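# Tweezer-transfer three red-capped vials to the autosampler tray

## Task

Holding the tweezers, lift each of the three red-capped vials out of the full blue rack and set it upright in an empty well of the white autosampler tray. Every other vial must stay where it is. Any glass vial broken by a strong squeeze, a hard bump or a drop of more than a few centimetres fails the task. So does any contact between the gripper itself and a red-capped vial.

## Robot and tools

ROBOT. Two arms, left_arm and right_arm, each ride a carriage on one shared floor track along y at x = 0. left_rail carries left_arm and is always the +y carriage; right_rail carries right_arm. Each arm base sits at x = 0, y = its carriage position_m, z = 0.04 m, facing +x. Each arm ends in a two-finger gripper that can hold the tweezers. The fingers can fold: grip with the outer quarter of the pads, because nearer the palm a thin part is held loosely, or squeezed harder than asked. Fingers pushed tip-first into a surface fold easily.

SCENE FRAME. All reported positions are in one table-fixed frame, in metres. z = 0 is the table top with +z up, +x is the way the arms face, +y is to their left, and the table starts at x = 0.17. end_effector_position is the point between the closed pads; the fingertips reach roughly 9 to 33 mm beyond it, depending on the opening. The gripper's fingers point along its own +z and close along its own y.

execute_actions(actions, cameras). Runs a list of actions in order. Each action may hold "rows" (1 to 15), "steps" (1 to 450 control steps of 1/30 s, default 15, at least one per row), "until", and rail commands. A row is one list of 18 numbers, each in [-1, 1], covering both arms: left dx, dy, dz, rx, ry, rz, left gripper position, force_limit, speed, then the same nine for the right arm. The six pose numbers are an offset, not a pose. They count from that arm's Hand target as it stood when the action began, along that Hand target's own axes. Every row counts from that same start, not from the row before. Scale: 1.0 = 0.6 m or 180 degrees, and rx, ry, rz form one rotation vector. Six zeros re-command the current Hand target. After the last row the arm keeps heading for it, so give far targets more steps and ramp offsets gradually (0.01 more per row is about 0.18 m/s). Gripper position: +1 fully open (140 mm), about -0.8 pads touching, -1 close until blocked. force_limit from -1 (about 14 N) to +1 (about 58 N). speed from -1 (about 30 mm/s) to +1 (about 250 mm/s); faster closing grips harder. To leave a gripper unchanged, resend its last three numbers, because 0 is itself a command. Rails: {"left_rail": {"position_m": ...}} is an absolute place on the track. left_rail range is -0.8 to 1.5 m and right_rail is -1.5 to 0.8 m. speed_m_s is 0.01 to 1 and acceleration_factor is 0.1 to 1; {"stop": true} brakes. Carriages must stay about 0.78 m apart. To drive, send position_m, then wait with an action such as {"steps": n, "until": {"left_rail": {"position_status": ["!=", "moving"]}}}. A moving carriage also shifts its arm's row targets along with it. Images come back only when actions is empty or cameras names them.

move(target, speed, blend, stop_force, zero, blocking, cameras). Plans straight paths. target is one 18-number row, or a list of up to 15 rows. The layout, offset meaning and scale are the same as in rows, and every row counts from the Hand targets at the start. speed is the path top speed in m/s, 0.002 to 3.2, default 0.25. blend is a corner rounding in m. stop_force, 4 to 120 N, ends an arm's path on contact; leave it out when backing away from a contact. Paths share a 10 s limit. Use blocking=false only without stop_force. The result line move: reports done, off_target, held, fault and so on.

wait(seconds 0 to 10). stop() brakes a running move. zoom_image(camera, region [x0, y0, x1, y1], at most 504 x 504 px) shows a closer view. zero_wrist_force(arm) re-zeroes that arm's wrist sensor. finished_scene(scene) ends the scene for good, so only call it once every vial is placed and the carriages are still.

RESULTS. Each arm reports end_effector_position, a wxyz quaternion and velocities. Hand target is where the next offsets count from. Joint positions give the rail (m) and then six joints (rad). Wrist force and torque are in the gripper's own axes. Gripper object_status: 0 moving, 1 blocked while opening, 2 blocked while closing (a grip), 3 reached the command or the pads met. position_measured is in counts: 3 open, about 139 = 60 mm, 200 = 20 mm, 230 = pads meet. Rail status: moving, done, contact_stop, time_out, stopped, stopped_with_arm, stopped_for_other_arm, stopped_for_other_carriage. position_answer reads taken or not_taken. MOTOR HOT warns before an over-temperature stop. Cameras: cam_high, cam_low, cam_bench_left, cam_bench_right, cam_left, cam_right, cam_left_wrist, cam_right_wrist, all 672x504.

LIMITS. Orientation commands are clipped to 32 degrees from the current orientation per step. Motion trails commands by about 0.2 s. A force above about 150 N on an arm, or a joint torque at its limit (wrist joints 51.3 N m), stops that arm for 10 s. Pushing a target even slightly past a firm contact can trigger this. Arms must never press or collide with each other; a clearance check helps but is not reliable. Avoid routing a gripper close past its own base.

CARE. Squeeze vials only gently and through the tweezers, never with the bare gripper. Move slowly near the racks, lower each vial almost to the tray before releasing, and keep everything on the table. Don't hold heavy things far out for long, as motors heat.

Each tool is called after "Call:" as name(argument=value, ...) on one line, values as JSON.

## Session

Scene 1 done. Scene 2: look around.

Call:
execute_actions(actions=[])

Scene clock: 0.00 s.
left_arm: end_effector_position=(+0.3563, +1.2490, +0.5790) position_measured=3 object_status=3 end_effector_quat_wxyz=(+0.000, +0.000, +1.000, +0.000) | right_arm: end_effector_position=(+0.3563, -1.0921, +0.5790) position_measured=3 object_status=3 end_effector_quat_wxyz=(+0.000, +0.000, +1.000, +0.000)
Joint positions: left_arm=[1.17 -0.281 -2.157 1.821 -1.235 -1.571 -0.28] | right_arm=[-1.171 -0.281 -2.157 1.821 -1.235 -1.571 -0.281]
Joint velocities: within noise
Joint torques (N m): no reading
Motor temperatures (°C): left_arm=[34 37 32 39 44 41] | right_arm=[37 35 39 34 34 36]
Wrist force (N): no reading
Wrist torque (N m): no reading
Wrist force, peak (N): no reading
Hand target: left_arm +0.3563, +1.2490, +0.5790; +0.000, +0.000, +1.000, +0.000 | right_arm +0.3563, -1.0921, +0.5790; +0.000, +0.000, +1.000, +0.000
Tool commands: left_gripper/position=+1.0 left_gripper/force_limit=+1.0 left_gripper/speed=+1.0 right_gripper/position=+1.0 right_gripper/force_limit=+1.0 right_gripper/speed=+1.0
left_rail: position_m=1.170 position_status=done
right_rail: position_m=-1.171 position_status=done
camera_calibration:
cam_left_wrist: T_world_to_cam=[[-0.00899798, 0.998231, -0.0587627, -1.18616], [0.933906, 0.0293929, 0.356308, -0.581406], [0.357405, -0.0516728, -0.932519, 0.659543], [0, 0, 0, 1]] pos_world=[0.296582, 1.23523, 0.752494]
cam_right_wrist: T_world_to_cam=[[-0.0360219, 0.999203, 0.0172148, 1.10114], [0.916266, 0.0261455, 0.399715, -0.540295], [0.398946, 0.0301718, -0.916478, 0.601676], [0, 0, 0, 1]] pos_world=[0.294683, -1.10429, 0.748431]

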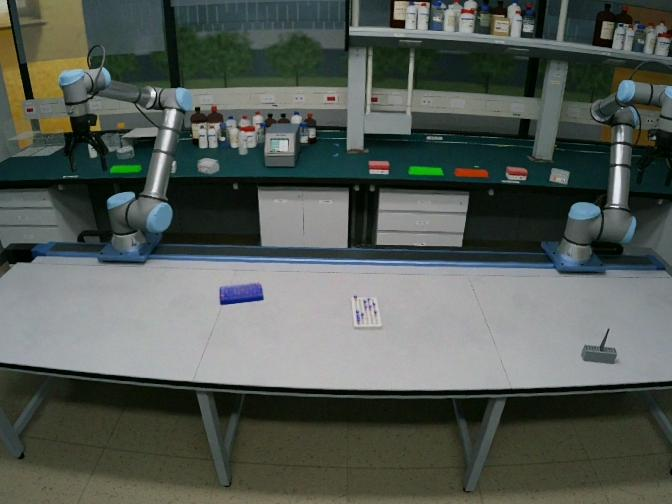

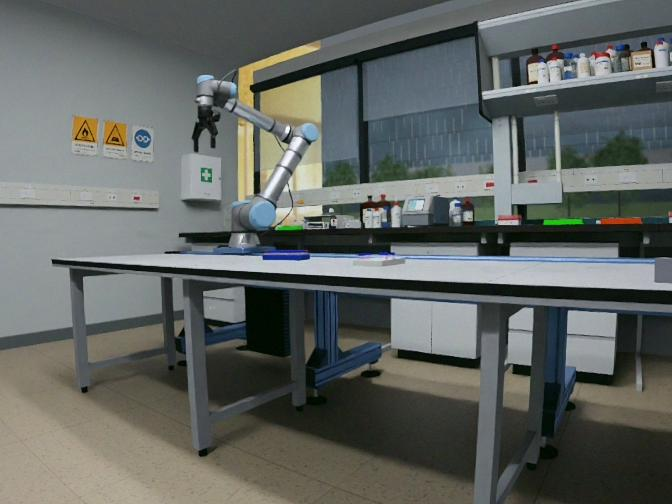

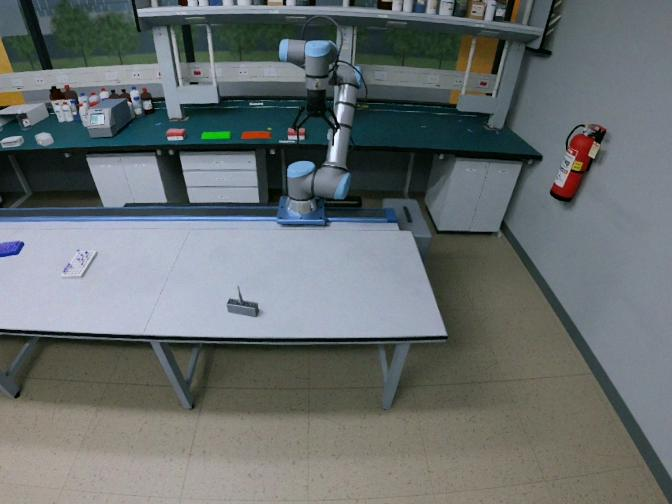

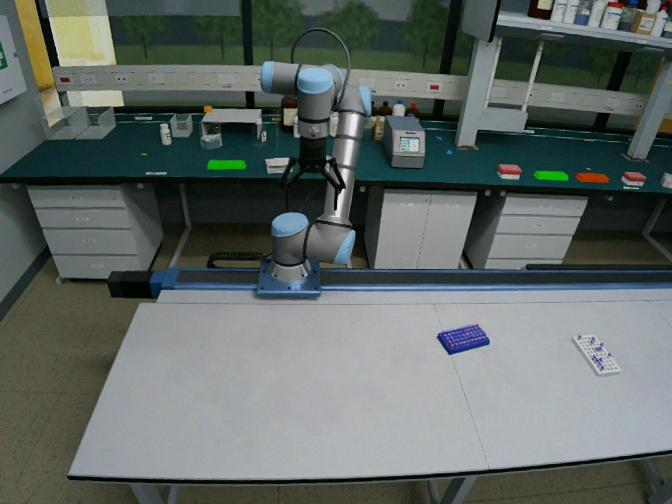

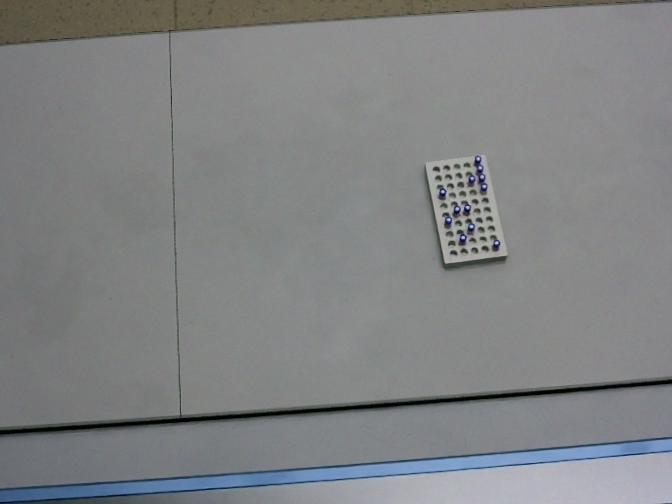

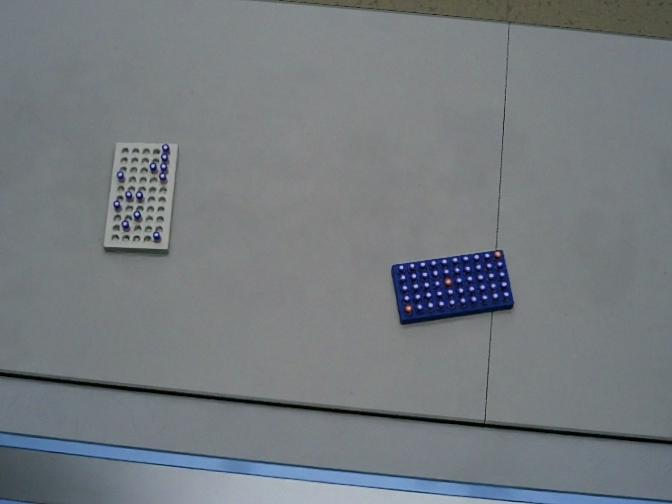

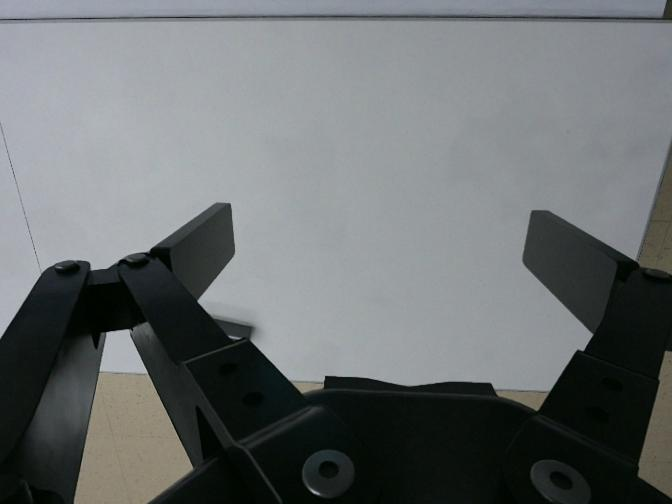

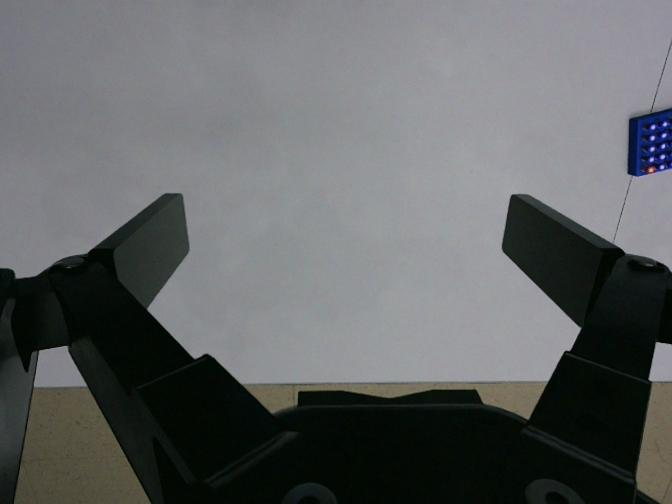

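Call:
zoom_image(camera="cam_right", region=[380, 230, 530, 340])

Call:
zoom_image(camera="cam_left", region=[410, 140, 530, 280])

Call:
zoom_image(camera="cam_bench_left", region=[200, 260, 290, 340])

Call:
zoom_image(camera="cam_high", region=[560, 310, 640, 380])

Scaled by 3.360 from the camera's 672x504 image, which has a finer 960x720 frame.

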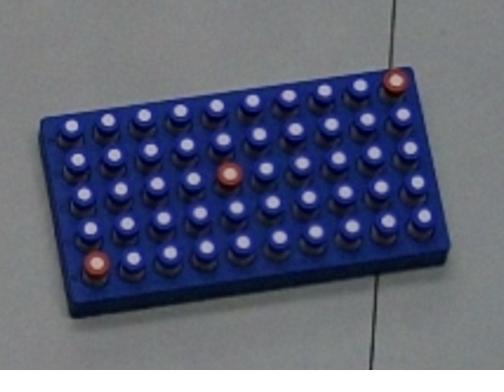

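Scaled by 3.600 from the camera's 672x504 image, which has a finer 960x720 frame.

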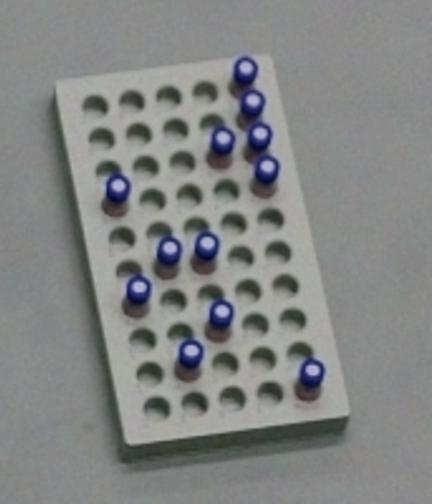

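Scaled by 5.600 from the camera's 672x504 image, which has a finer 960x720 frame.

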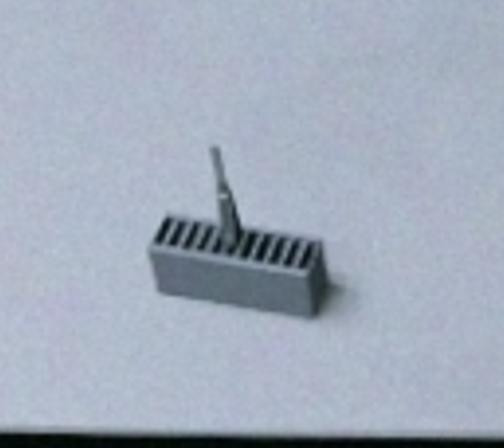

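Scaled by 6.300 from the camera's 672x504 image, which has a finer 960x720 frame.

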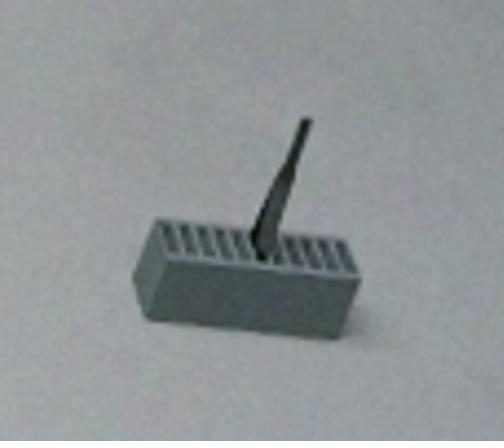

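Call:
execute_actions(actions=[{"left_rail":{"position_m":0.84,"speed_m_s":0.6,"acceleration_factor":0.4},"steps":120,"until":{"left_rail":{"position_status":["!=","moving"]}}}])

Scene clock: 9.03 s.
left_arm: end_effector_position=(+0.3563, +0.9186, +0.5790) position_measured=3 object_status=3 end_effector_quat_wxyz=(+0.000, +0.000, +1.000, +0.000) | right_arm: end_effector_position=(+0.3563, -1.0921, +0.5790) position_measured=3 object_status=3 end_effector_quat_wxyz=(+0.000, +0.000, +1.000, +0.000)
Joint positions: left_arm=[0.84 -0.281 -2.157 1.821 -1.235 -1.571 -0.28] | right_arm=[-1.171 -0.281 -2.157 1.821 -1.235 -1.571 -0.28]
Joint torques (N m): left_arm=[-0.45 -3.12 -50.84 -4.18 -0.12 -0.23] | right_arm=[0.11 -0.02 -47.98 -4.47 -0.21 -0.22]
Wrist force (N): left_arm=[0.6 0.0 0.0] | right_arm=[-0.1 0.1 -0.2]
Wrist torque (N m): left_arm=[-0.01 -0.13 0.00] | right_arm=[0.03 0.02 0.00]
Wrist force, peak (N): left_arm=[0.3 1.9 0.2] | right_arm=[-0.2 0.6 -0.3]
Hand target: left_arm +0.3563, +0.9186, +0.5790; +0.000, +0.000, +1.000, +0.000 | right_arm +0.3563, -1.0921, +0.5790; +0.000, +0.000, +1.000, +0.000
Tool commands: left_gripper/position=+1.0 left_gripper/force_limit=+1.0 left_gripper/speed=+1.0 right_gripper/position=+1.0 right_gripper/force_limit=+1.0 right_gripper/speed=+1.0
left_rail: position_m=0.840 speed_m_s=0.60 position_status=done
right_rail: position_m=-1.171 position_status=done

Call:
move(target=[-0.667,0.05,0.42,0,0,0.55,0.1,-1,0,0,0,0,0,0,0,1,1,1], speed=0.3, cameras=["cam_left_wrist"])

Scene clock: 13.27 s.
left_arm: end_effector_position=(+0.7565, +0.9486, +0.3271) position_measured=117 object_status=3 end_effector_quat_wxyz=(+0.000, +0.760, +0.650, +0.000) | right_arm: end_effector_position=(+0.3563, -1.0921, +0.5790) position_measured=3 object_status=3 end_effector_quat_wxyz=(+0.000, +0.000, +1.000, +0.000)
Joint positions: left_arm=[0.84 -0.087 -1.447 1.732 -1.857 -1.571 1.64] | right_arm=[-1.171 -0.281 -2.157 1.821 -1.235 -1.571 -0.28]
Joint torques (N m): left_arm=[13.02 -43.09 -60.44 -6.41 -2.25 2.6] | right_arm=[2.14 -1.04 -48.43 -4.57 -0.29 -0.62]
Wrist force (N): left_arm=[0.2 -0.6 -0.1] | right_arm=[-0.1 0.1 0.1]
Wrist torque (N m): left_arm=[-0.17 0.02 -0.03] | right_arm=[0.03 0.00 0.00]
Wrist force, peak (N): left_arm=[1.5 -0.3 -1.0] | right_arm=[-0.2 0.1 -0.5]
Hand target: left_arm +0.7566, +0.9486, +0.3270; +0.000, +0.760, +0.649, +0.000 | right_arm +0.3563, -1.0921, +0.5790; +0.000, +0.000, +1.000, +0.000
Off the commanded pose: left_arm 0.000 m, 0 deg | right_arm 0.000 m, 0 deg.
left_rail: position_m=0.840 speed_m_s=0.60 position_status=done
right_rail: position_m=-1.171 position_status=done
move: done
camera_calibration:
cam_left_wrist: T_world_to_cam=[[0.987414, -0.146918, -0.0585583, -0.564947], [-0.116815, -0.927077, 0.356207, 0.845634], [-0.106621, -0.344883, -0.93257, 0.895264], [0, 0, 0, 1]] pos_world=[0.752074, 1.00973, 0.500594]
Images, in order (width x height): cam_left_wrist 672x504.

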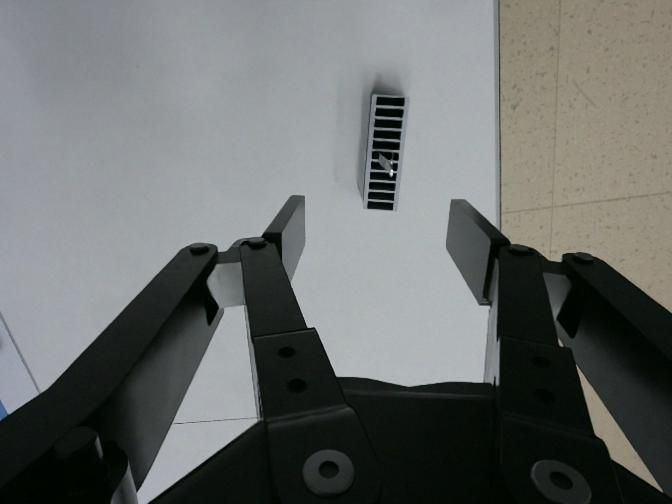

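Call:
zoom_image(camera="cam_left_wrist", region=[330, 80, 440, 220])

Scaled by 3.600 from the camera's 672x504 image, which has a finer 960x720 frame.

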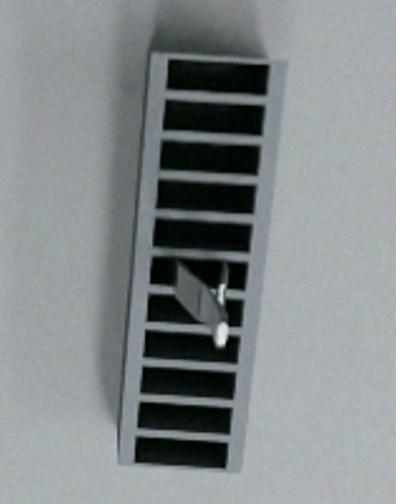

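Call:
move(target=[[0.007,0.0367,0.2,0,0,0.0108,0.1,-1,0,0,0,0,0,0,0,1,1,1],[0.007,0.0367,0.3732,0,0,0.0108,0.1,-1,0,0,0,0,0,0,0,1,1,1]], speed=[0.15,0.12], blend=[0.01,0], cameras=["cam_left_wrist"])

Call:
zoom_image(camera="cam_left_wrist", region=[270, 60, 480, 320])

Scene clock: 18.10 s.
left_arm: end_effector_position=(+0.7790, +0.9493, +0.1033) position_measured=117 object_status=3 end_effector_quat_wxyz=(+0.000, +0.771, +0.636, +0.000) | right_arm: end_effector_position=(+0.3563, -1.0921, +0.5790) position_measured=3 object_status=3 end_effector_quat_wxyz=(+0.000, +0.000, +1.000, +0.000)
Joint positions: left_arm=[0.84 -0.084 -1.238 1.911 -2.243 -1.571 1.678] | right_arm=[-1.171 -0.281 -2.157 1.821 -1.235 -1.571 -0.28]
Joint torques (N m): left_arm=[13.15 -51.89 -34.36 -6.22 -2.31 2.31] | right_arm=[0.72 0.21 -47.87 -4.65 -0.3 -0.65]
Wrist force (N): left_arm=[0.3 -0.7 0.0] | right_arm=[-0.5 -0.3 -0.4]
Wrist torque (N m): left_arm=[-0.18 -0.03 0.04] | right_arm=[-0.05 0.11 0.00]
Wrist force, peak (N): left_arm=[0.4 -0.8 -1.7] | right_arm=[-0.5 -0.3 -0.4]
Hand target: left_arm +0.7790, +0.9493, +0.1031; +0.000, +0.771, +0.636, +0.000 | right_arm +0.3563, -1.0921, +0.5790; +0.000, +0.000, +1.000, +0.000
Off the commanded pose: left_arm 0.000 m, 0 deg | right_arm 0.000 m, 0 deg.
left_rail: position_m=0.840 speed_m_s=0.60 position_status=done
right_rail: position_m=-1.171 position_status=done
move: done
camera_calibration:
cam_left_wrist: T_world_to_cam=[[0.981811, -0.180591, -0.0586025, -0.563896], [-0.148424, -0.922532, 0.356239, 0.948931], [-0.118396, -0.341061, -0.932556, 0.694742], [0, 0, 0, 1]] pos_world=[0.776738, 1.01053, 0.276794]
Images, in order (width x height): cam_left_wrist 672x504.

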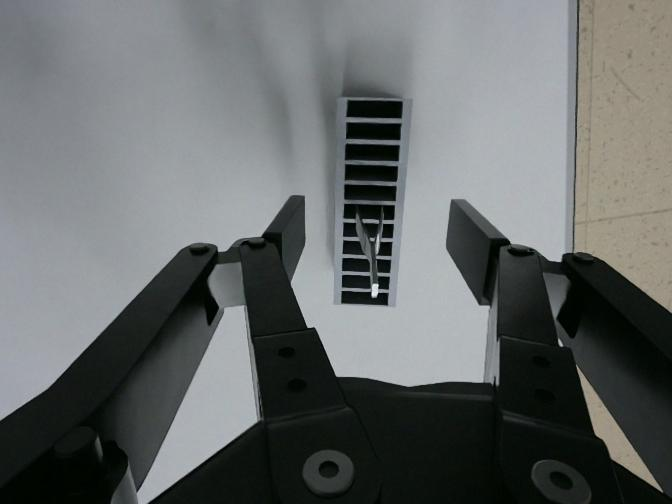

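Scaled by 1.938 from the camera's 672x504 image, which has a finer 960x720 frame.

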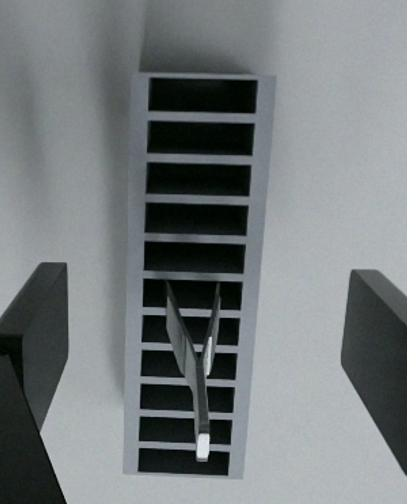

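Call:
execute_actions(actions=[{"rows":[[0,-0.0055,0,0,0,0,-0.3,-1,-1,0,0,0,0,0,0,1,1,1]],"steps":30},{"rows":[[0,0,0,0,0,0,-0.55,-1,-1,0,0,0,0,0,0,1,1,1]],"steps":30}], cameras=["cam_left_wrist"])

Call:
zoom_image(camera="cam_left_wrist", region=[320, 170, 440, 300])

Scene clock: 21.37 s.
left_arm: end_effector_position=(+0.7757, +0.9499, +0.1031) position_measured=199 object_status=3 end_effector_quat_wxyz=(+0.000, +0.771, +0.636, +0.000) | right_arm: end_effector_position=(+0.3563, -1.0921, +0.5790) position_measured=3 object_status=3 end_effector_quat_wxyz=(+0.000, +0.000, +1.000, +0.000)
Joint positions: left_arm=[0.84 -0.083 -1.242 1.917 -2.245 -1.571 1.678] | right_arm=[-1.171 -0.281 -2.157 1.821 -1.235 -1.571 -0.28]
Joint torques (N m): left_arm=[12.57 -82.86 -33.94 -6.27 -1.48 2.27] | right_arm=[1.28 -2.05 -48.61 -4.5 -0.26 -0.76]
Wrist force (N): left_arm=[0.5 -0.9 0.6] | right_arm=[0.1 0.4 0.1]
Wrist torque (N m): left_arm=[-0.23 -0.08 0.04] | right_arm=[0.08 -0.03 -0.01]
Wrist force, peak (N): left_arm=[0.4 -1.2 0.8] | right_arm=[-0.3 0.2 -0.5]
Hand target: left_arm +0.7757, +0.9499, +0.1031; +0.000, +0.771, +0.636, +0.000 | right_arm +0.3563, -1.0921, +0.5790; +0.000, +0.000, +1.000, +0.000
Off the commanded pose: left_arm 0.000 m, 0 deg | right_arm 0.000 m, 0 deg.
left_rail: position_m=0.840 speed_m_s=0.60 position_status=done
right_rail: position_m=-1.171 position_status=done
camera_calibration:
cam_left_wrist: T_world_to_cam=[[0.981811, -0.180591, -0.0586025, -0.560559], [-0.148424, -0.922532, 0.356239, 0.949066], [-0.118396, -0.341061, -0.932556, 0.69437], [0, 0, 0, 1]] pos_world=[0.773438, 1.01113, 0.276594]
Images, in order (width x height): cam_left_wrist 672x504.

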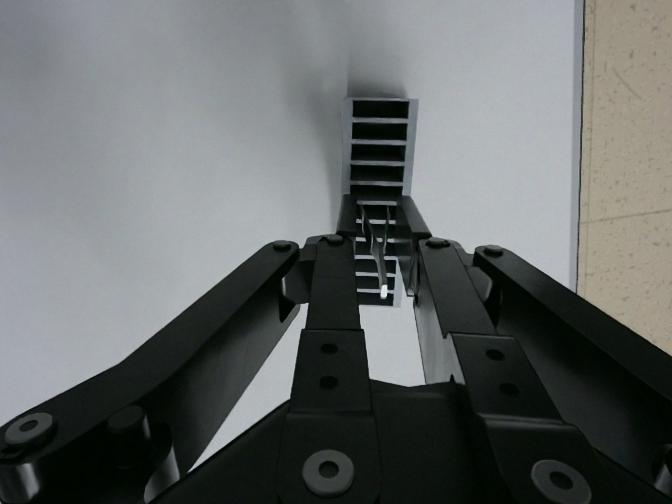

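Scaled by 3.877 from the camera's 672x504 image, which has a finer 960x720 frame.

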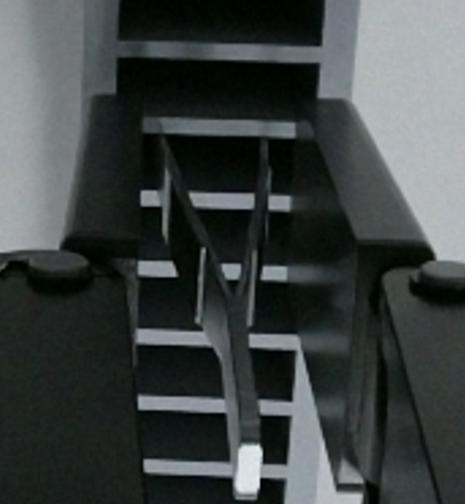

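Call:
execute_actions(actions=[{"rows":[[0,0,0,0,0,0,-0.6,-1,-1,0,0,0,0,0,0,1,1,1]],"steps":20},{"rows":[[0,0,0,0,0,0,-0.65,-1,-1,0,0,0,0,0,0,1,1,1]],"steps":25}], cameras=["cam_left_wrist"])

Call:
zoom_image(camera="cam_left_wrist", region=[320, 170, 440, 300])

Scene clock: 23.87 s.
left_arm: end_effector_position=(+0.7758, +0.9499, +0.1031) position_measured=211 object_status=3 end_effector_quat_wxyz=(+0.000, +0.771, +0.636, +0.000) | right_arm: end_effector_position=(+0.3563, -1.0921, +0.5790) position_measured=3 object_status=3 end_effector_quat_wxyz=(+0.000, +0.000, +1.000, +0.000)
Joint positions: left_arm=[0.84 -0.083 -1.242 1.917 -2.245 -1.571 1.678] | right_arm=[-1.171 -0.281 -2.157 1.821 -1.235 -1.571 -0.28]
Joint torques (N m): left_arm=[13.36 -83.16 -34.37 -6.04 -0.52 2.14] | right_arm=[1.05 -0.09 -47.99 -4.51 -0.48 -0.83]
Wrist force (N): left_arm=[0.3 -0.9 0.0] | right_arm=[0.2 0.1 -0.2]
Wrist torque (N m): left_arm=[-0.23 -0.04 0.04] | right_arm=[0.02 -0.04 0.00]
Wrist force, peak (N): left_arm=[0.5 -1.2 -0.1] | right_arm=[0.0 0.6 -0.3]
Hand target: left_arm +0.7757, +0.9499, +0.1031; +0.000, +0.771, +0.636, +0.000 | right_arm +0.3563, -1.0921, +0.5790; +0.000, +0.000, +1.000, +0.000
Off the commanded pose: left_arm 0.000 m, 0 deg | right_arm 0.000 m, 0 deg.
left_rail: position_m=0.840 speed_m_s=0.60 position_status=done
right_rail: position_m=-1.171 position_status=done
camera_calibration:
cam_left_wrist: T_world_to_cam=[[0.981811, -0.180591, -0.0586025, -0.560559], [-0.148424, -0.922532, 0.356239, 0.949066], [-0.118396, -0.341061, -0.932556, 0.69437], [0, 0, 0, 1]] pos_world=[0.773438, 1.01113, 0.276594]
Images, in order (width x height): cam_left_wrist 672x504.

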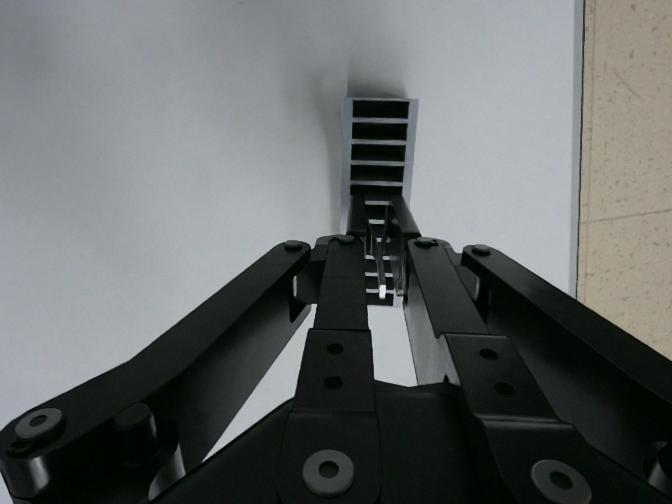

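Scaled by 3.877 from the camera's 672x504 image, which has a finer 960x720 frame.

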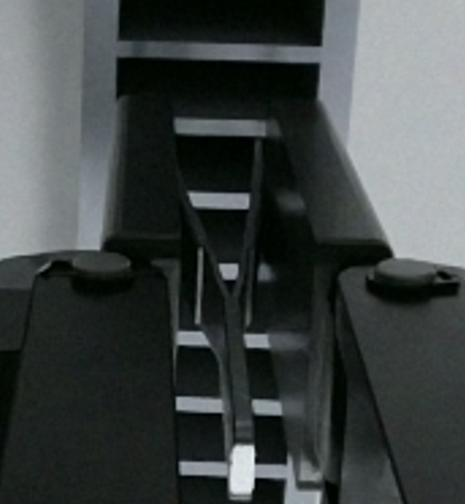

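Call:
execute_actions(actions=[{"rows":[[0,0,0,0,0,0,-0.68,-1,-1,0,0,0,0,0,0,1,1,1]],"steps":20},{"rows":[[0,0,0,0,0,0,-0.71,-1,-1,0,0,0,0,0,0,1,1,1]],"steps":25}])

Call:
move(target=[0,0,-0.2,0,0,0,-0.71,-1,-1,0,0,0,0,0,0,1,1,1], speed=0.1, cameras=["cam_left_wrist"])

Call:
zoom_image(camera="cam_left_wrist", region=[320, 170, 440, 300])

Scene clock: 26.07 s.
left_arm: end_effector_position=(+0.7758, +0.9499, +0.1031) position_measured=218 object_status=3 end_effector_quat_wxyz=(+0.000, +0.771, +0.636, +0.000) | right_arm: end_effector_position=(+0.3563, -1.0921, +0.5790) position_measured=3 object_status=3 end_effector_quat_wxyz=(+0.000, +0.000, +1.000, +0.000)
Joint positions: left_arm=[0.84 -0.083 -1.242 1.917 -2.245 -1.571 1.678] | right_arm=[-1.171 -0.281 -2.157 1.821 -1.235 -1.571 -0.28]
Joint torques (N m): left_arm=[12.89 -81.71 -34.36 -5.2 -0.03 2.18] | right_arm=[-0.92 -0.21 -48.8 -4.77 -0.01 -0.66]
Wrist force (N): left_arm=[0.2 -0.8 0.0] | right_arm=[-0.2 0.0 -0.1]
Wrist torque (N m): left_arm=[-0.16 -0.01 0.05] | right_arm=[0.01 0.04 -0.01]
Wrist force, peak (N): left_arm=[0.3 -1.0 -1.0] | right_arm=[-0.1 0.5 -0.4]
Hand target: left_arm +0.7757, +0.9499, +0.1031; +0.000, +0.771, +0.636, +0.000 | right_arm +0.3563, -1.0921, +0.5790; +0.000, +0.000, +1.000, +0.000
Off the commanded pose: left_arm 0.000 m, 0 deg | right_arm 0.000 m, 0 deg.
left_rail: position_m=0.840 speed_m_s=0.60 position_status=done
right_rail: position_m=-1.171 position_status=done

Scene clock: 27.83 s.
left_arm: end_effector_position=(+0.7757, +0.9499, +0.2229) position_measured=218 object_status=3 end_effector_quat_wxyz=(+0.000, +0.771, +0.636, +0.000) | right_arm: end_effector_position=(+0.3563, -1.0921, +0.5790) position_measured=3 object_status=3 end_effector_quat_wxyz=(+0.000, +0.000, +1.000, +0.000)
Joint positions: left_arm=[0.84 -0.083 -1.353 1.816 -2.034 -1.571 1.678] | right_arm=[-1.171 -0.281 -2.157 1.821 -1.235 -1.571 -0.28]
Joint torques (N m): left_arm=[1.7 -80.39 -55.82 -2.22 -0.51 0.05] | right_arm=[-0.5 -1.47 -48.71 -4.55 -0.24 -0.98]
Wrist force (N): left_arm=[0.4 -0.6 0.9] | right_arm=[0.0 0.3 -0.3]
Wrist torque (N m): left_arm=[-0.13 -0.05 0.01] | right_arm=[0.08 0.00 0.00]
Wrist force, peak (N): left_arm=[0.3 -0.9 1.7] | right_arm=[-0.6 0.0 0.1]
Hand target: left_arm +0.7757, +0.9499, +0.2231; +0.000, +0.771, +0.636, +0.000 | right_arm +0.3563, -1.0921, +0.5790; +0.000, +0.000, +1.000, +0.000
Off the commanded pose: left_arm 0.000 m, 0 deg | right_arm 0.000 m, 0 deg.
left_rail: position_m=0.840 speed_m_s=0.60 position_status=done
right_rail: position_m=-1.171 position_status=done
move: done
camera_calibration:
cam_left_wrist: T_world_to_cam=[[0.981811, -0.180591, -0.0586025, -0.553521], [-0.148424, -0.922532, 0.356239, 0.906481], [-0.118396, -0.341061, -0.932556, 0.806124], [0, 0, 0, 1]] pos_world=[0.773438, 1.01123, 0.396394]
Images, in order (width x height): cam_left_wrist 672x504.

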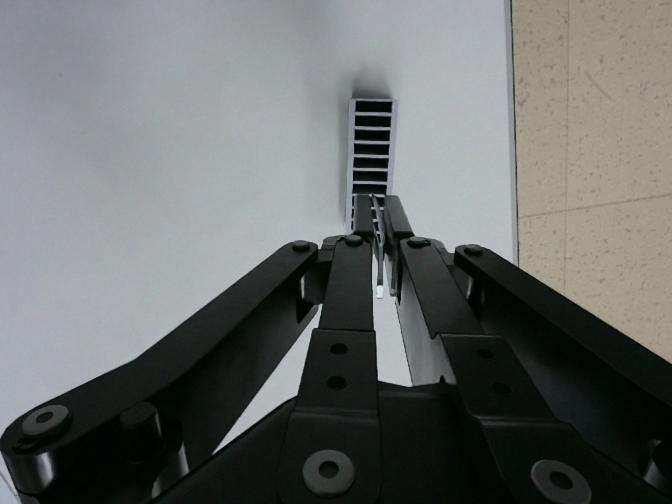

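Scaled by 3.877 from the camera's 672x504 image, which has a finer 960x720 frame.

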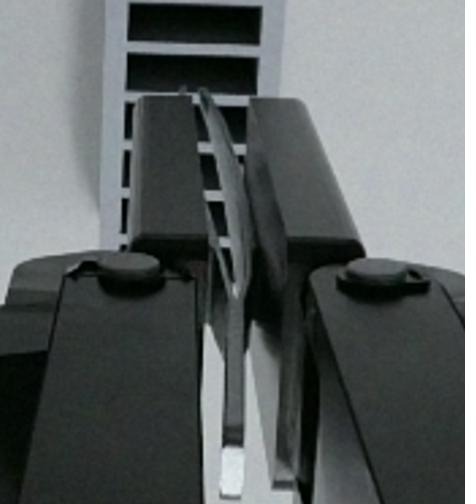

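Call:
move(target=[-0.7479,-0.4942,-0.0617,0,0,0.1086,-0.71,-1,-1,0,0,0,0,0,0,1,1,1], speed=0.25)

Call:
execute_actions(actions=[{"left_rail":{"position_m":-0.2,"speed_m_s":0.6,"acceleration_factor":0.3},"steps":150,"until":{"left_rail":{"position_status":["!=","moving"]}}}], cameras=["cam_left_wrist","cam_right","cam_left","cam_high"])

Scene clock: 32.43 s.
left_arm: end_effector_position=(+0.3995, +0.5657, +0.2601) position_measured=218 object_status=3 end_effector_quat_wxyz=(+0.000, +0.868, +0.496, +0.000) | right_arm: end_effector_position=(+0.3563, -1.0921, +0.5790) position_measured=3 object_status=3 end_effector_quat_wxyz=(+0.000, +0.000, +1.000, +0.000)
Joint positions: left_arm=[0.84 -0.969 -1.91 2.263 -1.924 -1.571 1.134] | right_arm=[-1.171 -0.281 -2.157 1.821 -1.235 -1.571 -0.28]
Joint torques (N m): left_arm=[-13.43 -37.27 -41.62 -2.23 2.1 -2.9] | right_arm=[0.56 0.12 -48.25 -4.71 -0.16 -0.96]
Wrist force (N): left_arm=[0.3 0.0 0.5] | right_arm=[0.1 -0.1 0.1]
Wrist torque (N m): left_arm=[-0.01 -0.05 0.16] | right_arm=[-0.03 -0.03 0.00]
Wrist force, peak (N): left_arm=[2.1 0.9 0.9] | right_arm=[-0.3 -0.5 -0.3]
Hand target: left_arm +0.3994, +0.5656, +0.2601; +0.000, +0.868, +0.496, +0.000 | right_arm +0.3563, -1.0921, +0.5790; +0.000, +0.000, +1.000, +0.000
Off the commanded pose: left_arm 0.000 m, 0 deg | right_arm 0.000 m, 0 deg.
left_rail: position_m=0.840 speed_m_s=0.60 position_status=done
right_rail: position_m=-1.171 position_status=done
move: done

Scene clock: 35.60 s.
left_arm: end_effector_position=(+0.3994, -0.4744, +0.2601) position_measured=218 object_status=3 end_effector_quat_wxyz=(+0.000, +0.868, +0.496, +0.000) | right_arm: end_effector_position=(+0.3563, -1.0921, +0.5790) position_measured=3 object_status=3 end_effector_quat_wxyz=(+0.000, +0.000, +1.000, +0.000)
Joint positions: left_arm=[-0.2 -0.97 -1.91 2.263 -1.924 -1.571 1.133] | right_arm=[-1.171 -0.281 -2.157 1.821 -1.235 -1.571 -0.28]
Joint torques (N m): left_arm=[5.13 -19.53 -57.61 -3.02 0.08 -2.41] | right_arm=[0.59 -1.75 -48.62 -4.57 -0.33 -0.94]
Wrist force (N): left_arm=[0.5 -0.1 0.4] | right_arm=[-0.1 0.0 0.0]
Wrist torque (N m): left_arm=[-0.04 -0.08 0.16] | right_arm=[0.01 0.01 0.00]
Wrist force, peak (N): left_arm=[2.1 -1.2 0.2] | right_arm=[-0.1 0.2 -0.6]
Hand target: left_arm +0.3994, -0.4744, +0.2601; +0.000, +0.868, +0.496, +0.000 | right_arm +0.3563, -1.0921, +0.5790; +0.000, +0.000, +1.000, +0.000
Tool commands: left_gripper/position=-0.71 left_gripper/force_limit=-1.0 left_gripper/speed=-1.0 right_gripper/position=+1.0 right_gripper/force_limit=+1.0 right_gripper/speed=+1.0
Off the commanded pose: left_arm 0.000 m, 0 deg | right_arm 0.000 m, 0 deg.
left_rail: position_m=-0.200 speed_m_s=0.60 position_status=done
right_rail: position_m=-1.171 position_status=done
camera_calibration:
cam_left_wrist: T_world_to_cam=[[0.864753, -0.498761, -0.0586412, -0.543246], [-0.448596, -0.819662, 0.356253, -0.307922], [-0.225751, -0.281765, -0.932548, 0.381485], [0, 0, 0, 1]] pos_world=[0.417762, -0.415853, 0.433594]
Images, in order (width x height): cam_high 672x504, cam_left 672x504, cam_right 672x504, cam_left_wrist 672x504.

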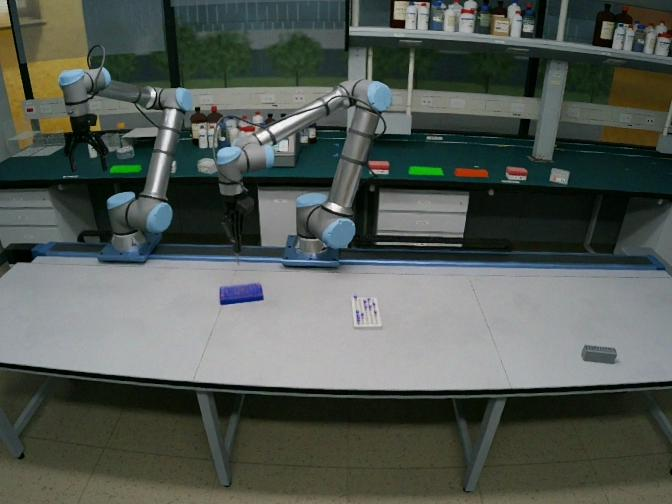

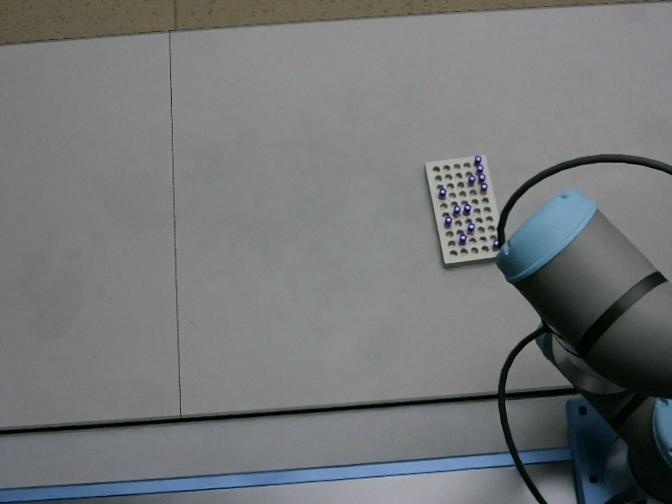

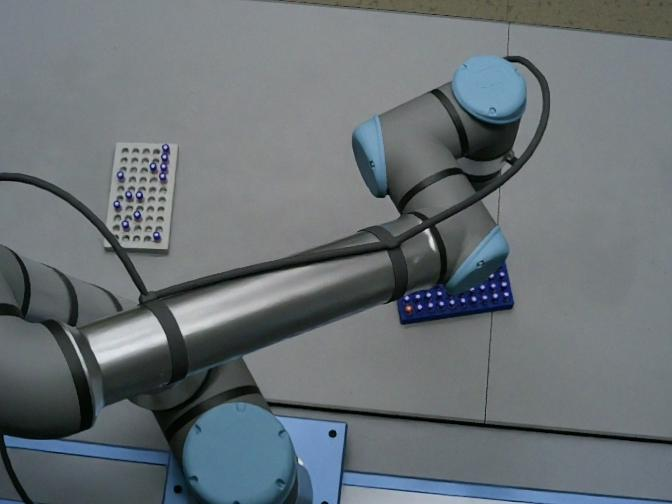

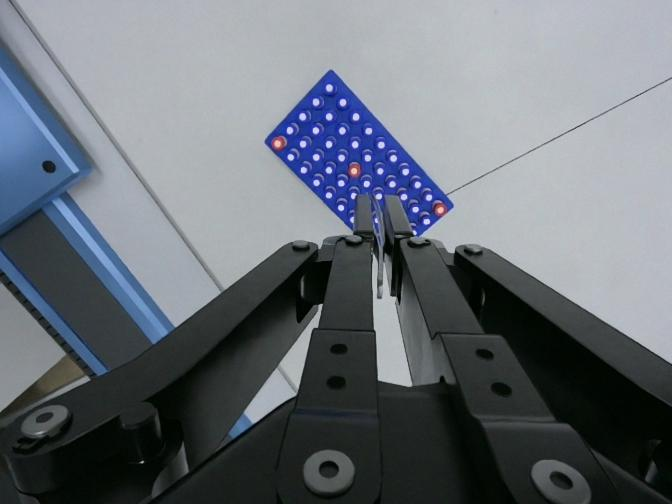

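Call:
zoom_image(camera="cam_left_wrist", region=[250, 60, 470, 260])

Scaled by 2.291 from the camera's 672x504 image, which has a finer 960x720 frame.

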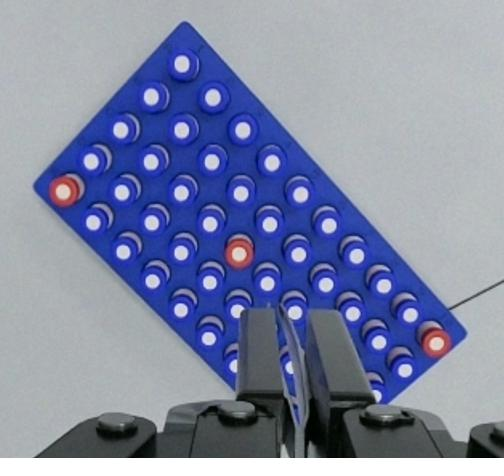

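Call:
move(target=[-0.0688,0.1281,0.1018,0,0,0,-0.68,-1,-1,0,0,0,0,0,0,1,1,1], speed=0.12, cameras=["cam_left_wrist"])

Call:
zoom_image(camera="cam_left_wrist", region=[330, 130, 420, 230])

Scene clock: 41.70 s.
left_arm: end_effector_position=(+0.4446, -0.5489, +0.1991) position_measured=214 object_status=3 end_effector_quat_wxyz=(+0.000, +0.868, +0.496, +0.000) | right_arm: end_effector_position=(+0.3563, -1.0921, +0.5790) position_measured=3 object_status=3 end_effector_quat_wxyz=(+0.000, +0.000, +1.000, +0.000)
Joint positions: left_arm=[-0.2 -0.979 -1.694 2.224 -2.101 -1.571 1.124] | right_arm=[-1.171 -0.281 -2.157 1.821 -1.235 -1.571 -0.28]
Joint torques (N m): left_arm=[-2.38 -21.11 -55.65 -6.45 -0.78 -1.44] | right_arm=[-0.16 0.75 -48.45 -4.74 -0.28 -0.96]
Wrist force (N): left_arm=[0.5 0.0 0.3] | right_arm=[-0.1 0.1 0.1]
Wrist torque (N m): left_arm=[-0.04 -0.10 0.19] | right_arm=[0.03 0.01 0.00]
Wrist force, peak (N): left_arm=[0.1 1.0 1.2] | right_arm=[-0.1 0.2 -0.5]
Hand target: left_arm +0.4447, -0.5490, +0.1990; +0.000, +0.868, +0.496, +0.000 | right_arm +0.3563, -1.0921, +0.5790; +0.000, +0.000, +1.000, +0.000
Off the commanded pose: left_arm 0.000 m, 0 deg | right_arm 0.000 m, 0 deg.
left_rail: position_m=-0.200 speed_m_s=0.60 position_status=done
right_rail: position_m=-1.171 position_status=done
move: done
camera_calibration:
cam_left_wrist: T_world_to_cam=[[0.864795, -0.498696, -0.0585783, -0.623128], [-0.448563, -0.819699, 0.356208, -0.327078], [-0.225656, -0.281771, -0.932569, 0.313744], [0, 0, 0, 1]] pos_world=[0.462962, -0.490453, 0.372594]
Images, in order (width x height): cam_left_wrist 672x504.

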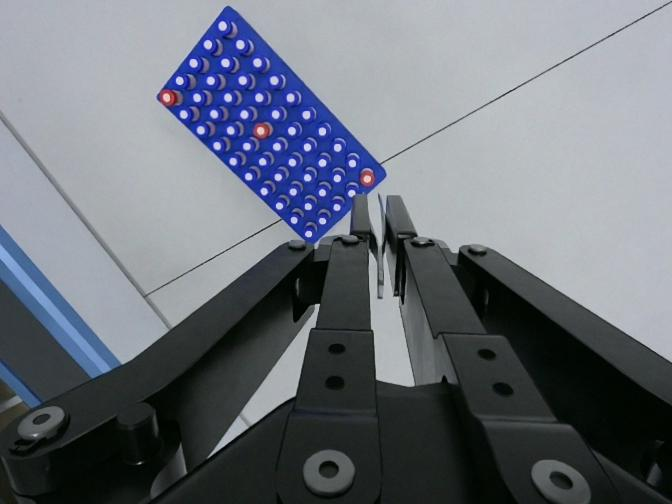

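Scaled by 5.040 from the camera's 672x504 image, which has a finer 960x720 frame.

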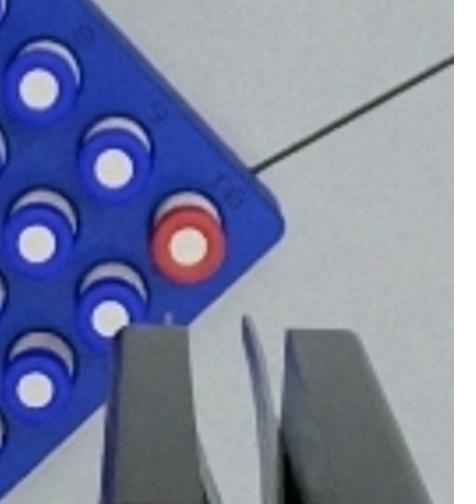

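Call:
move(target=[-0.0008,-0.0013,0.0833,0,0,0,-0.66,-1,-1,0,0,0,0,0,0,1,1,1], speed=0.06, cameras=["cam_left_wrist"])

Call:
zoom_image(camera="cam_left_wrist", region=[345, 170, 400, 230])

Scene clock: 43.80 s.
left_arm: end_effector_position=(+0.4438, -0.5490, +0.1492) position_measured=213 object_status=3 end_effector_quat_wxyz=(+0.000, +0.868, +0.496, +0.000) | right_arm: end_effector_position=(+0.3563, -1.0921, +0.5790) position_measured=3 object_status=3 end_effector_quat_wxyz=(+0.000, +0.000, +1.000, +0.000)
Joint positions: left_arm=[-0.2 -0.98 -1.637 2.279 -2.213 -1.571 1.123] | right_arm=[-1.171 -0.281 -2.157 1.821 -1.235 -1.571 -0.28]
Joint torques (N m): left_arm=[-12.01 -20.67 -35.99 -6.6 -0.85 -2.62] | right_arm=[0.23 -0.63 -48.41 -4.65 -0.47 -0.98]
Wrist force (N): left_arm=[0.9 0.0 0.5] | right_arm=[0.1 0.2 0.2]
Wrist torque (N m): left_arm=[0.00 -0.20 0.17] | right_arm=[0.04 -0.03 -0.01]
Wrist force, peak (N): left_arm=[0.8 -0.2 1.3] | right_arm=[-0.1 0.5 0.1]
Hand target: left_arm +0.4438, -0.5490, +0.1491; +0.000, +0.868, +0.496, +0.000 | right_arm +0.3563, -1.0921, +0.5790; +0.000, +0.000, +1.000, +0.000
Off the commanded pose: left_arm 0.000 m, 0 deg | right_arm 0.000 m, 0 deg.
left_rail: position_m=-0.200 speed_m_s=0.60 position_status=done
right_rail: position_m=-1.171 position_status=done
move: done
camera_calibration:
cam_left_wrist: T_world_to_cam=[[0.864776, -0.498721, -0.0586589, -0.625337], [-0.448553, -0.819687, 0.35625, -0.309674], [-0.225751, -0.281765, -0.932548, 0.267069], [0, 0, 0, 1]] pos_world=[0.462162, -0.490453, 0.322694]
Images, in order (width x height): cam_left_wrist 672x504.

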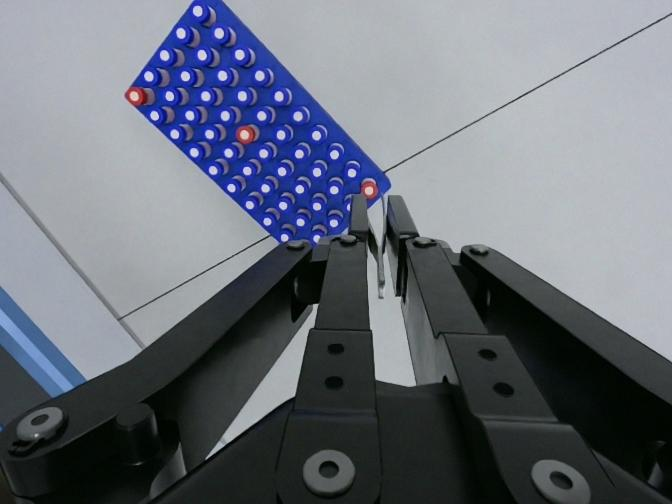

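Scaled by 8.400 from the camera's 672x504 image, which has a finer 960x720 frame.

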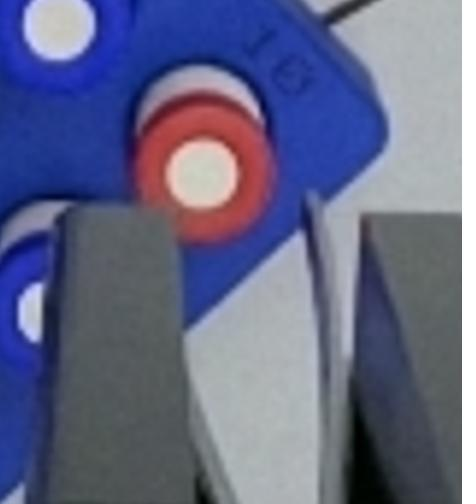

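Call:
zoom_image(camera="cam_left_wrist", region=[350, 180, 390, 205])

Scaled by 12.600 from the camera's 672x504 image, which has a finer 960x720 frame.

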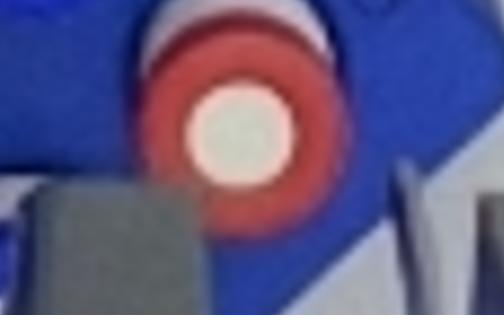

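Call:
execute_actions(actions=[{"rows":[[-0.0005,-0.002,0,0,0,0,-0.656,-1,-1,0,0,0,0,0,0,1,1,1]],"steps":25}], cameras=["cam_left_wrist"])

Call:
zoom_image(camera="cam_left_wrist", region=[350, 175, 390, 215])

Scene clock: 46.83 s.
left_arm: end_effector_position=(+0.4426, -0.5486, +0.1491) position_measured=212 object_status=3 end_effector_quat_wxyz=(+0.000, +0.868, +0.496, +0.000) | right_arm: end_effector_position=(+0.3563, -1.0921, +0.5790) position_measured=3 object_status=3 end_effector_quat_wxyz=(+0.000, +0.000, +1.000, +0.000)
Joint positions: left_arm=[-0.2 -0.981 -1.639 2.281 -2.213 -1.571 1.122] | right_arm=[-1.171 -0.281 -2.157 1.821 -1.235 -1.571 -0.28]
Joint torques (N m): left_arm=[-11.1 -52.37 -34.85 -2.12 -0.99 -2.62] | right_arm=[-0.26 -1.02 -48.96 -4.65 -0.38 -1.43]
Wrist force (N): left_arm=[0.6 -0.3 0.5] | right_arm=[0.0 0.0 0.0]
Wrist torque (N m): left_arm=[-0.07 -0.14 0.17] | right_arm=[-0.01 0.01 0.00]
Wrist force, peak (N): left_arm=[1.0 -0.1 1.3] | right_arm=[-0.3 0.0 -0.5]
Hand target: left_arm +0.4426, -0.5486, +0.1491; +0.000, +0.868, +0.496, +0.000 | right_arm +0.3563, -1.0921, +0.5790; +0.000, +0.000, +1.000, +0.000
Off the commanded pose: left_arm 0.000 m, 0 deg | right_arm 0.000 m, 0 deg.
left_rail: position_m=-0.200 speed_m_s=0.60 position_status=done
right_rail: position_m=-1.171 position_status=done
camera_calibration:
cam_left_wrist: T_world_to_cam=[[0.864776, -0.498721, -0.0586589, -0.624155], [-0.448553, -0.819687, 0.35625, -0.30993], [-0.225751, -0.281765, -0.932548, 0.266789], [0, 0, 0, 1]] pos_world=[0.460962, -0.490153, 0.322594]
Images, in order (width x height): cam_left_wrist 672x504.

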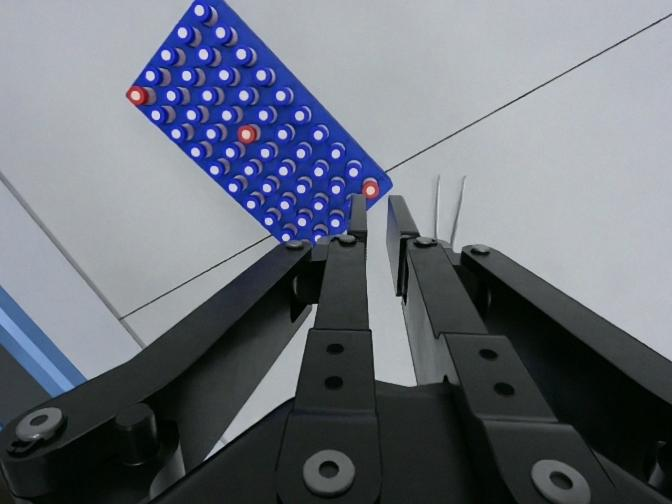

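Scaled by 12.600 from the camera's 672x504 image, which has a finer 960x720 frame.

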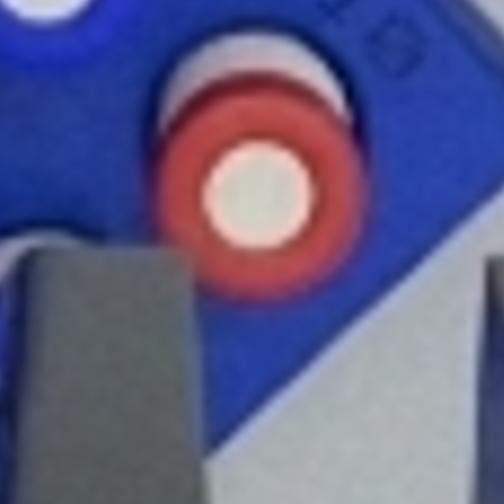

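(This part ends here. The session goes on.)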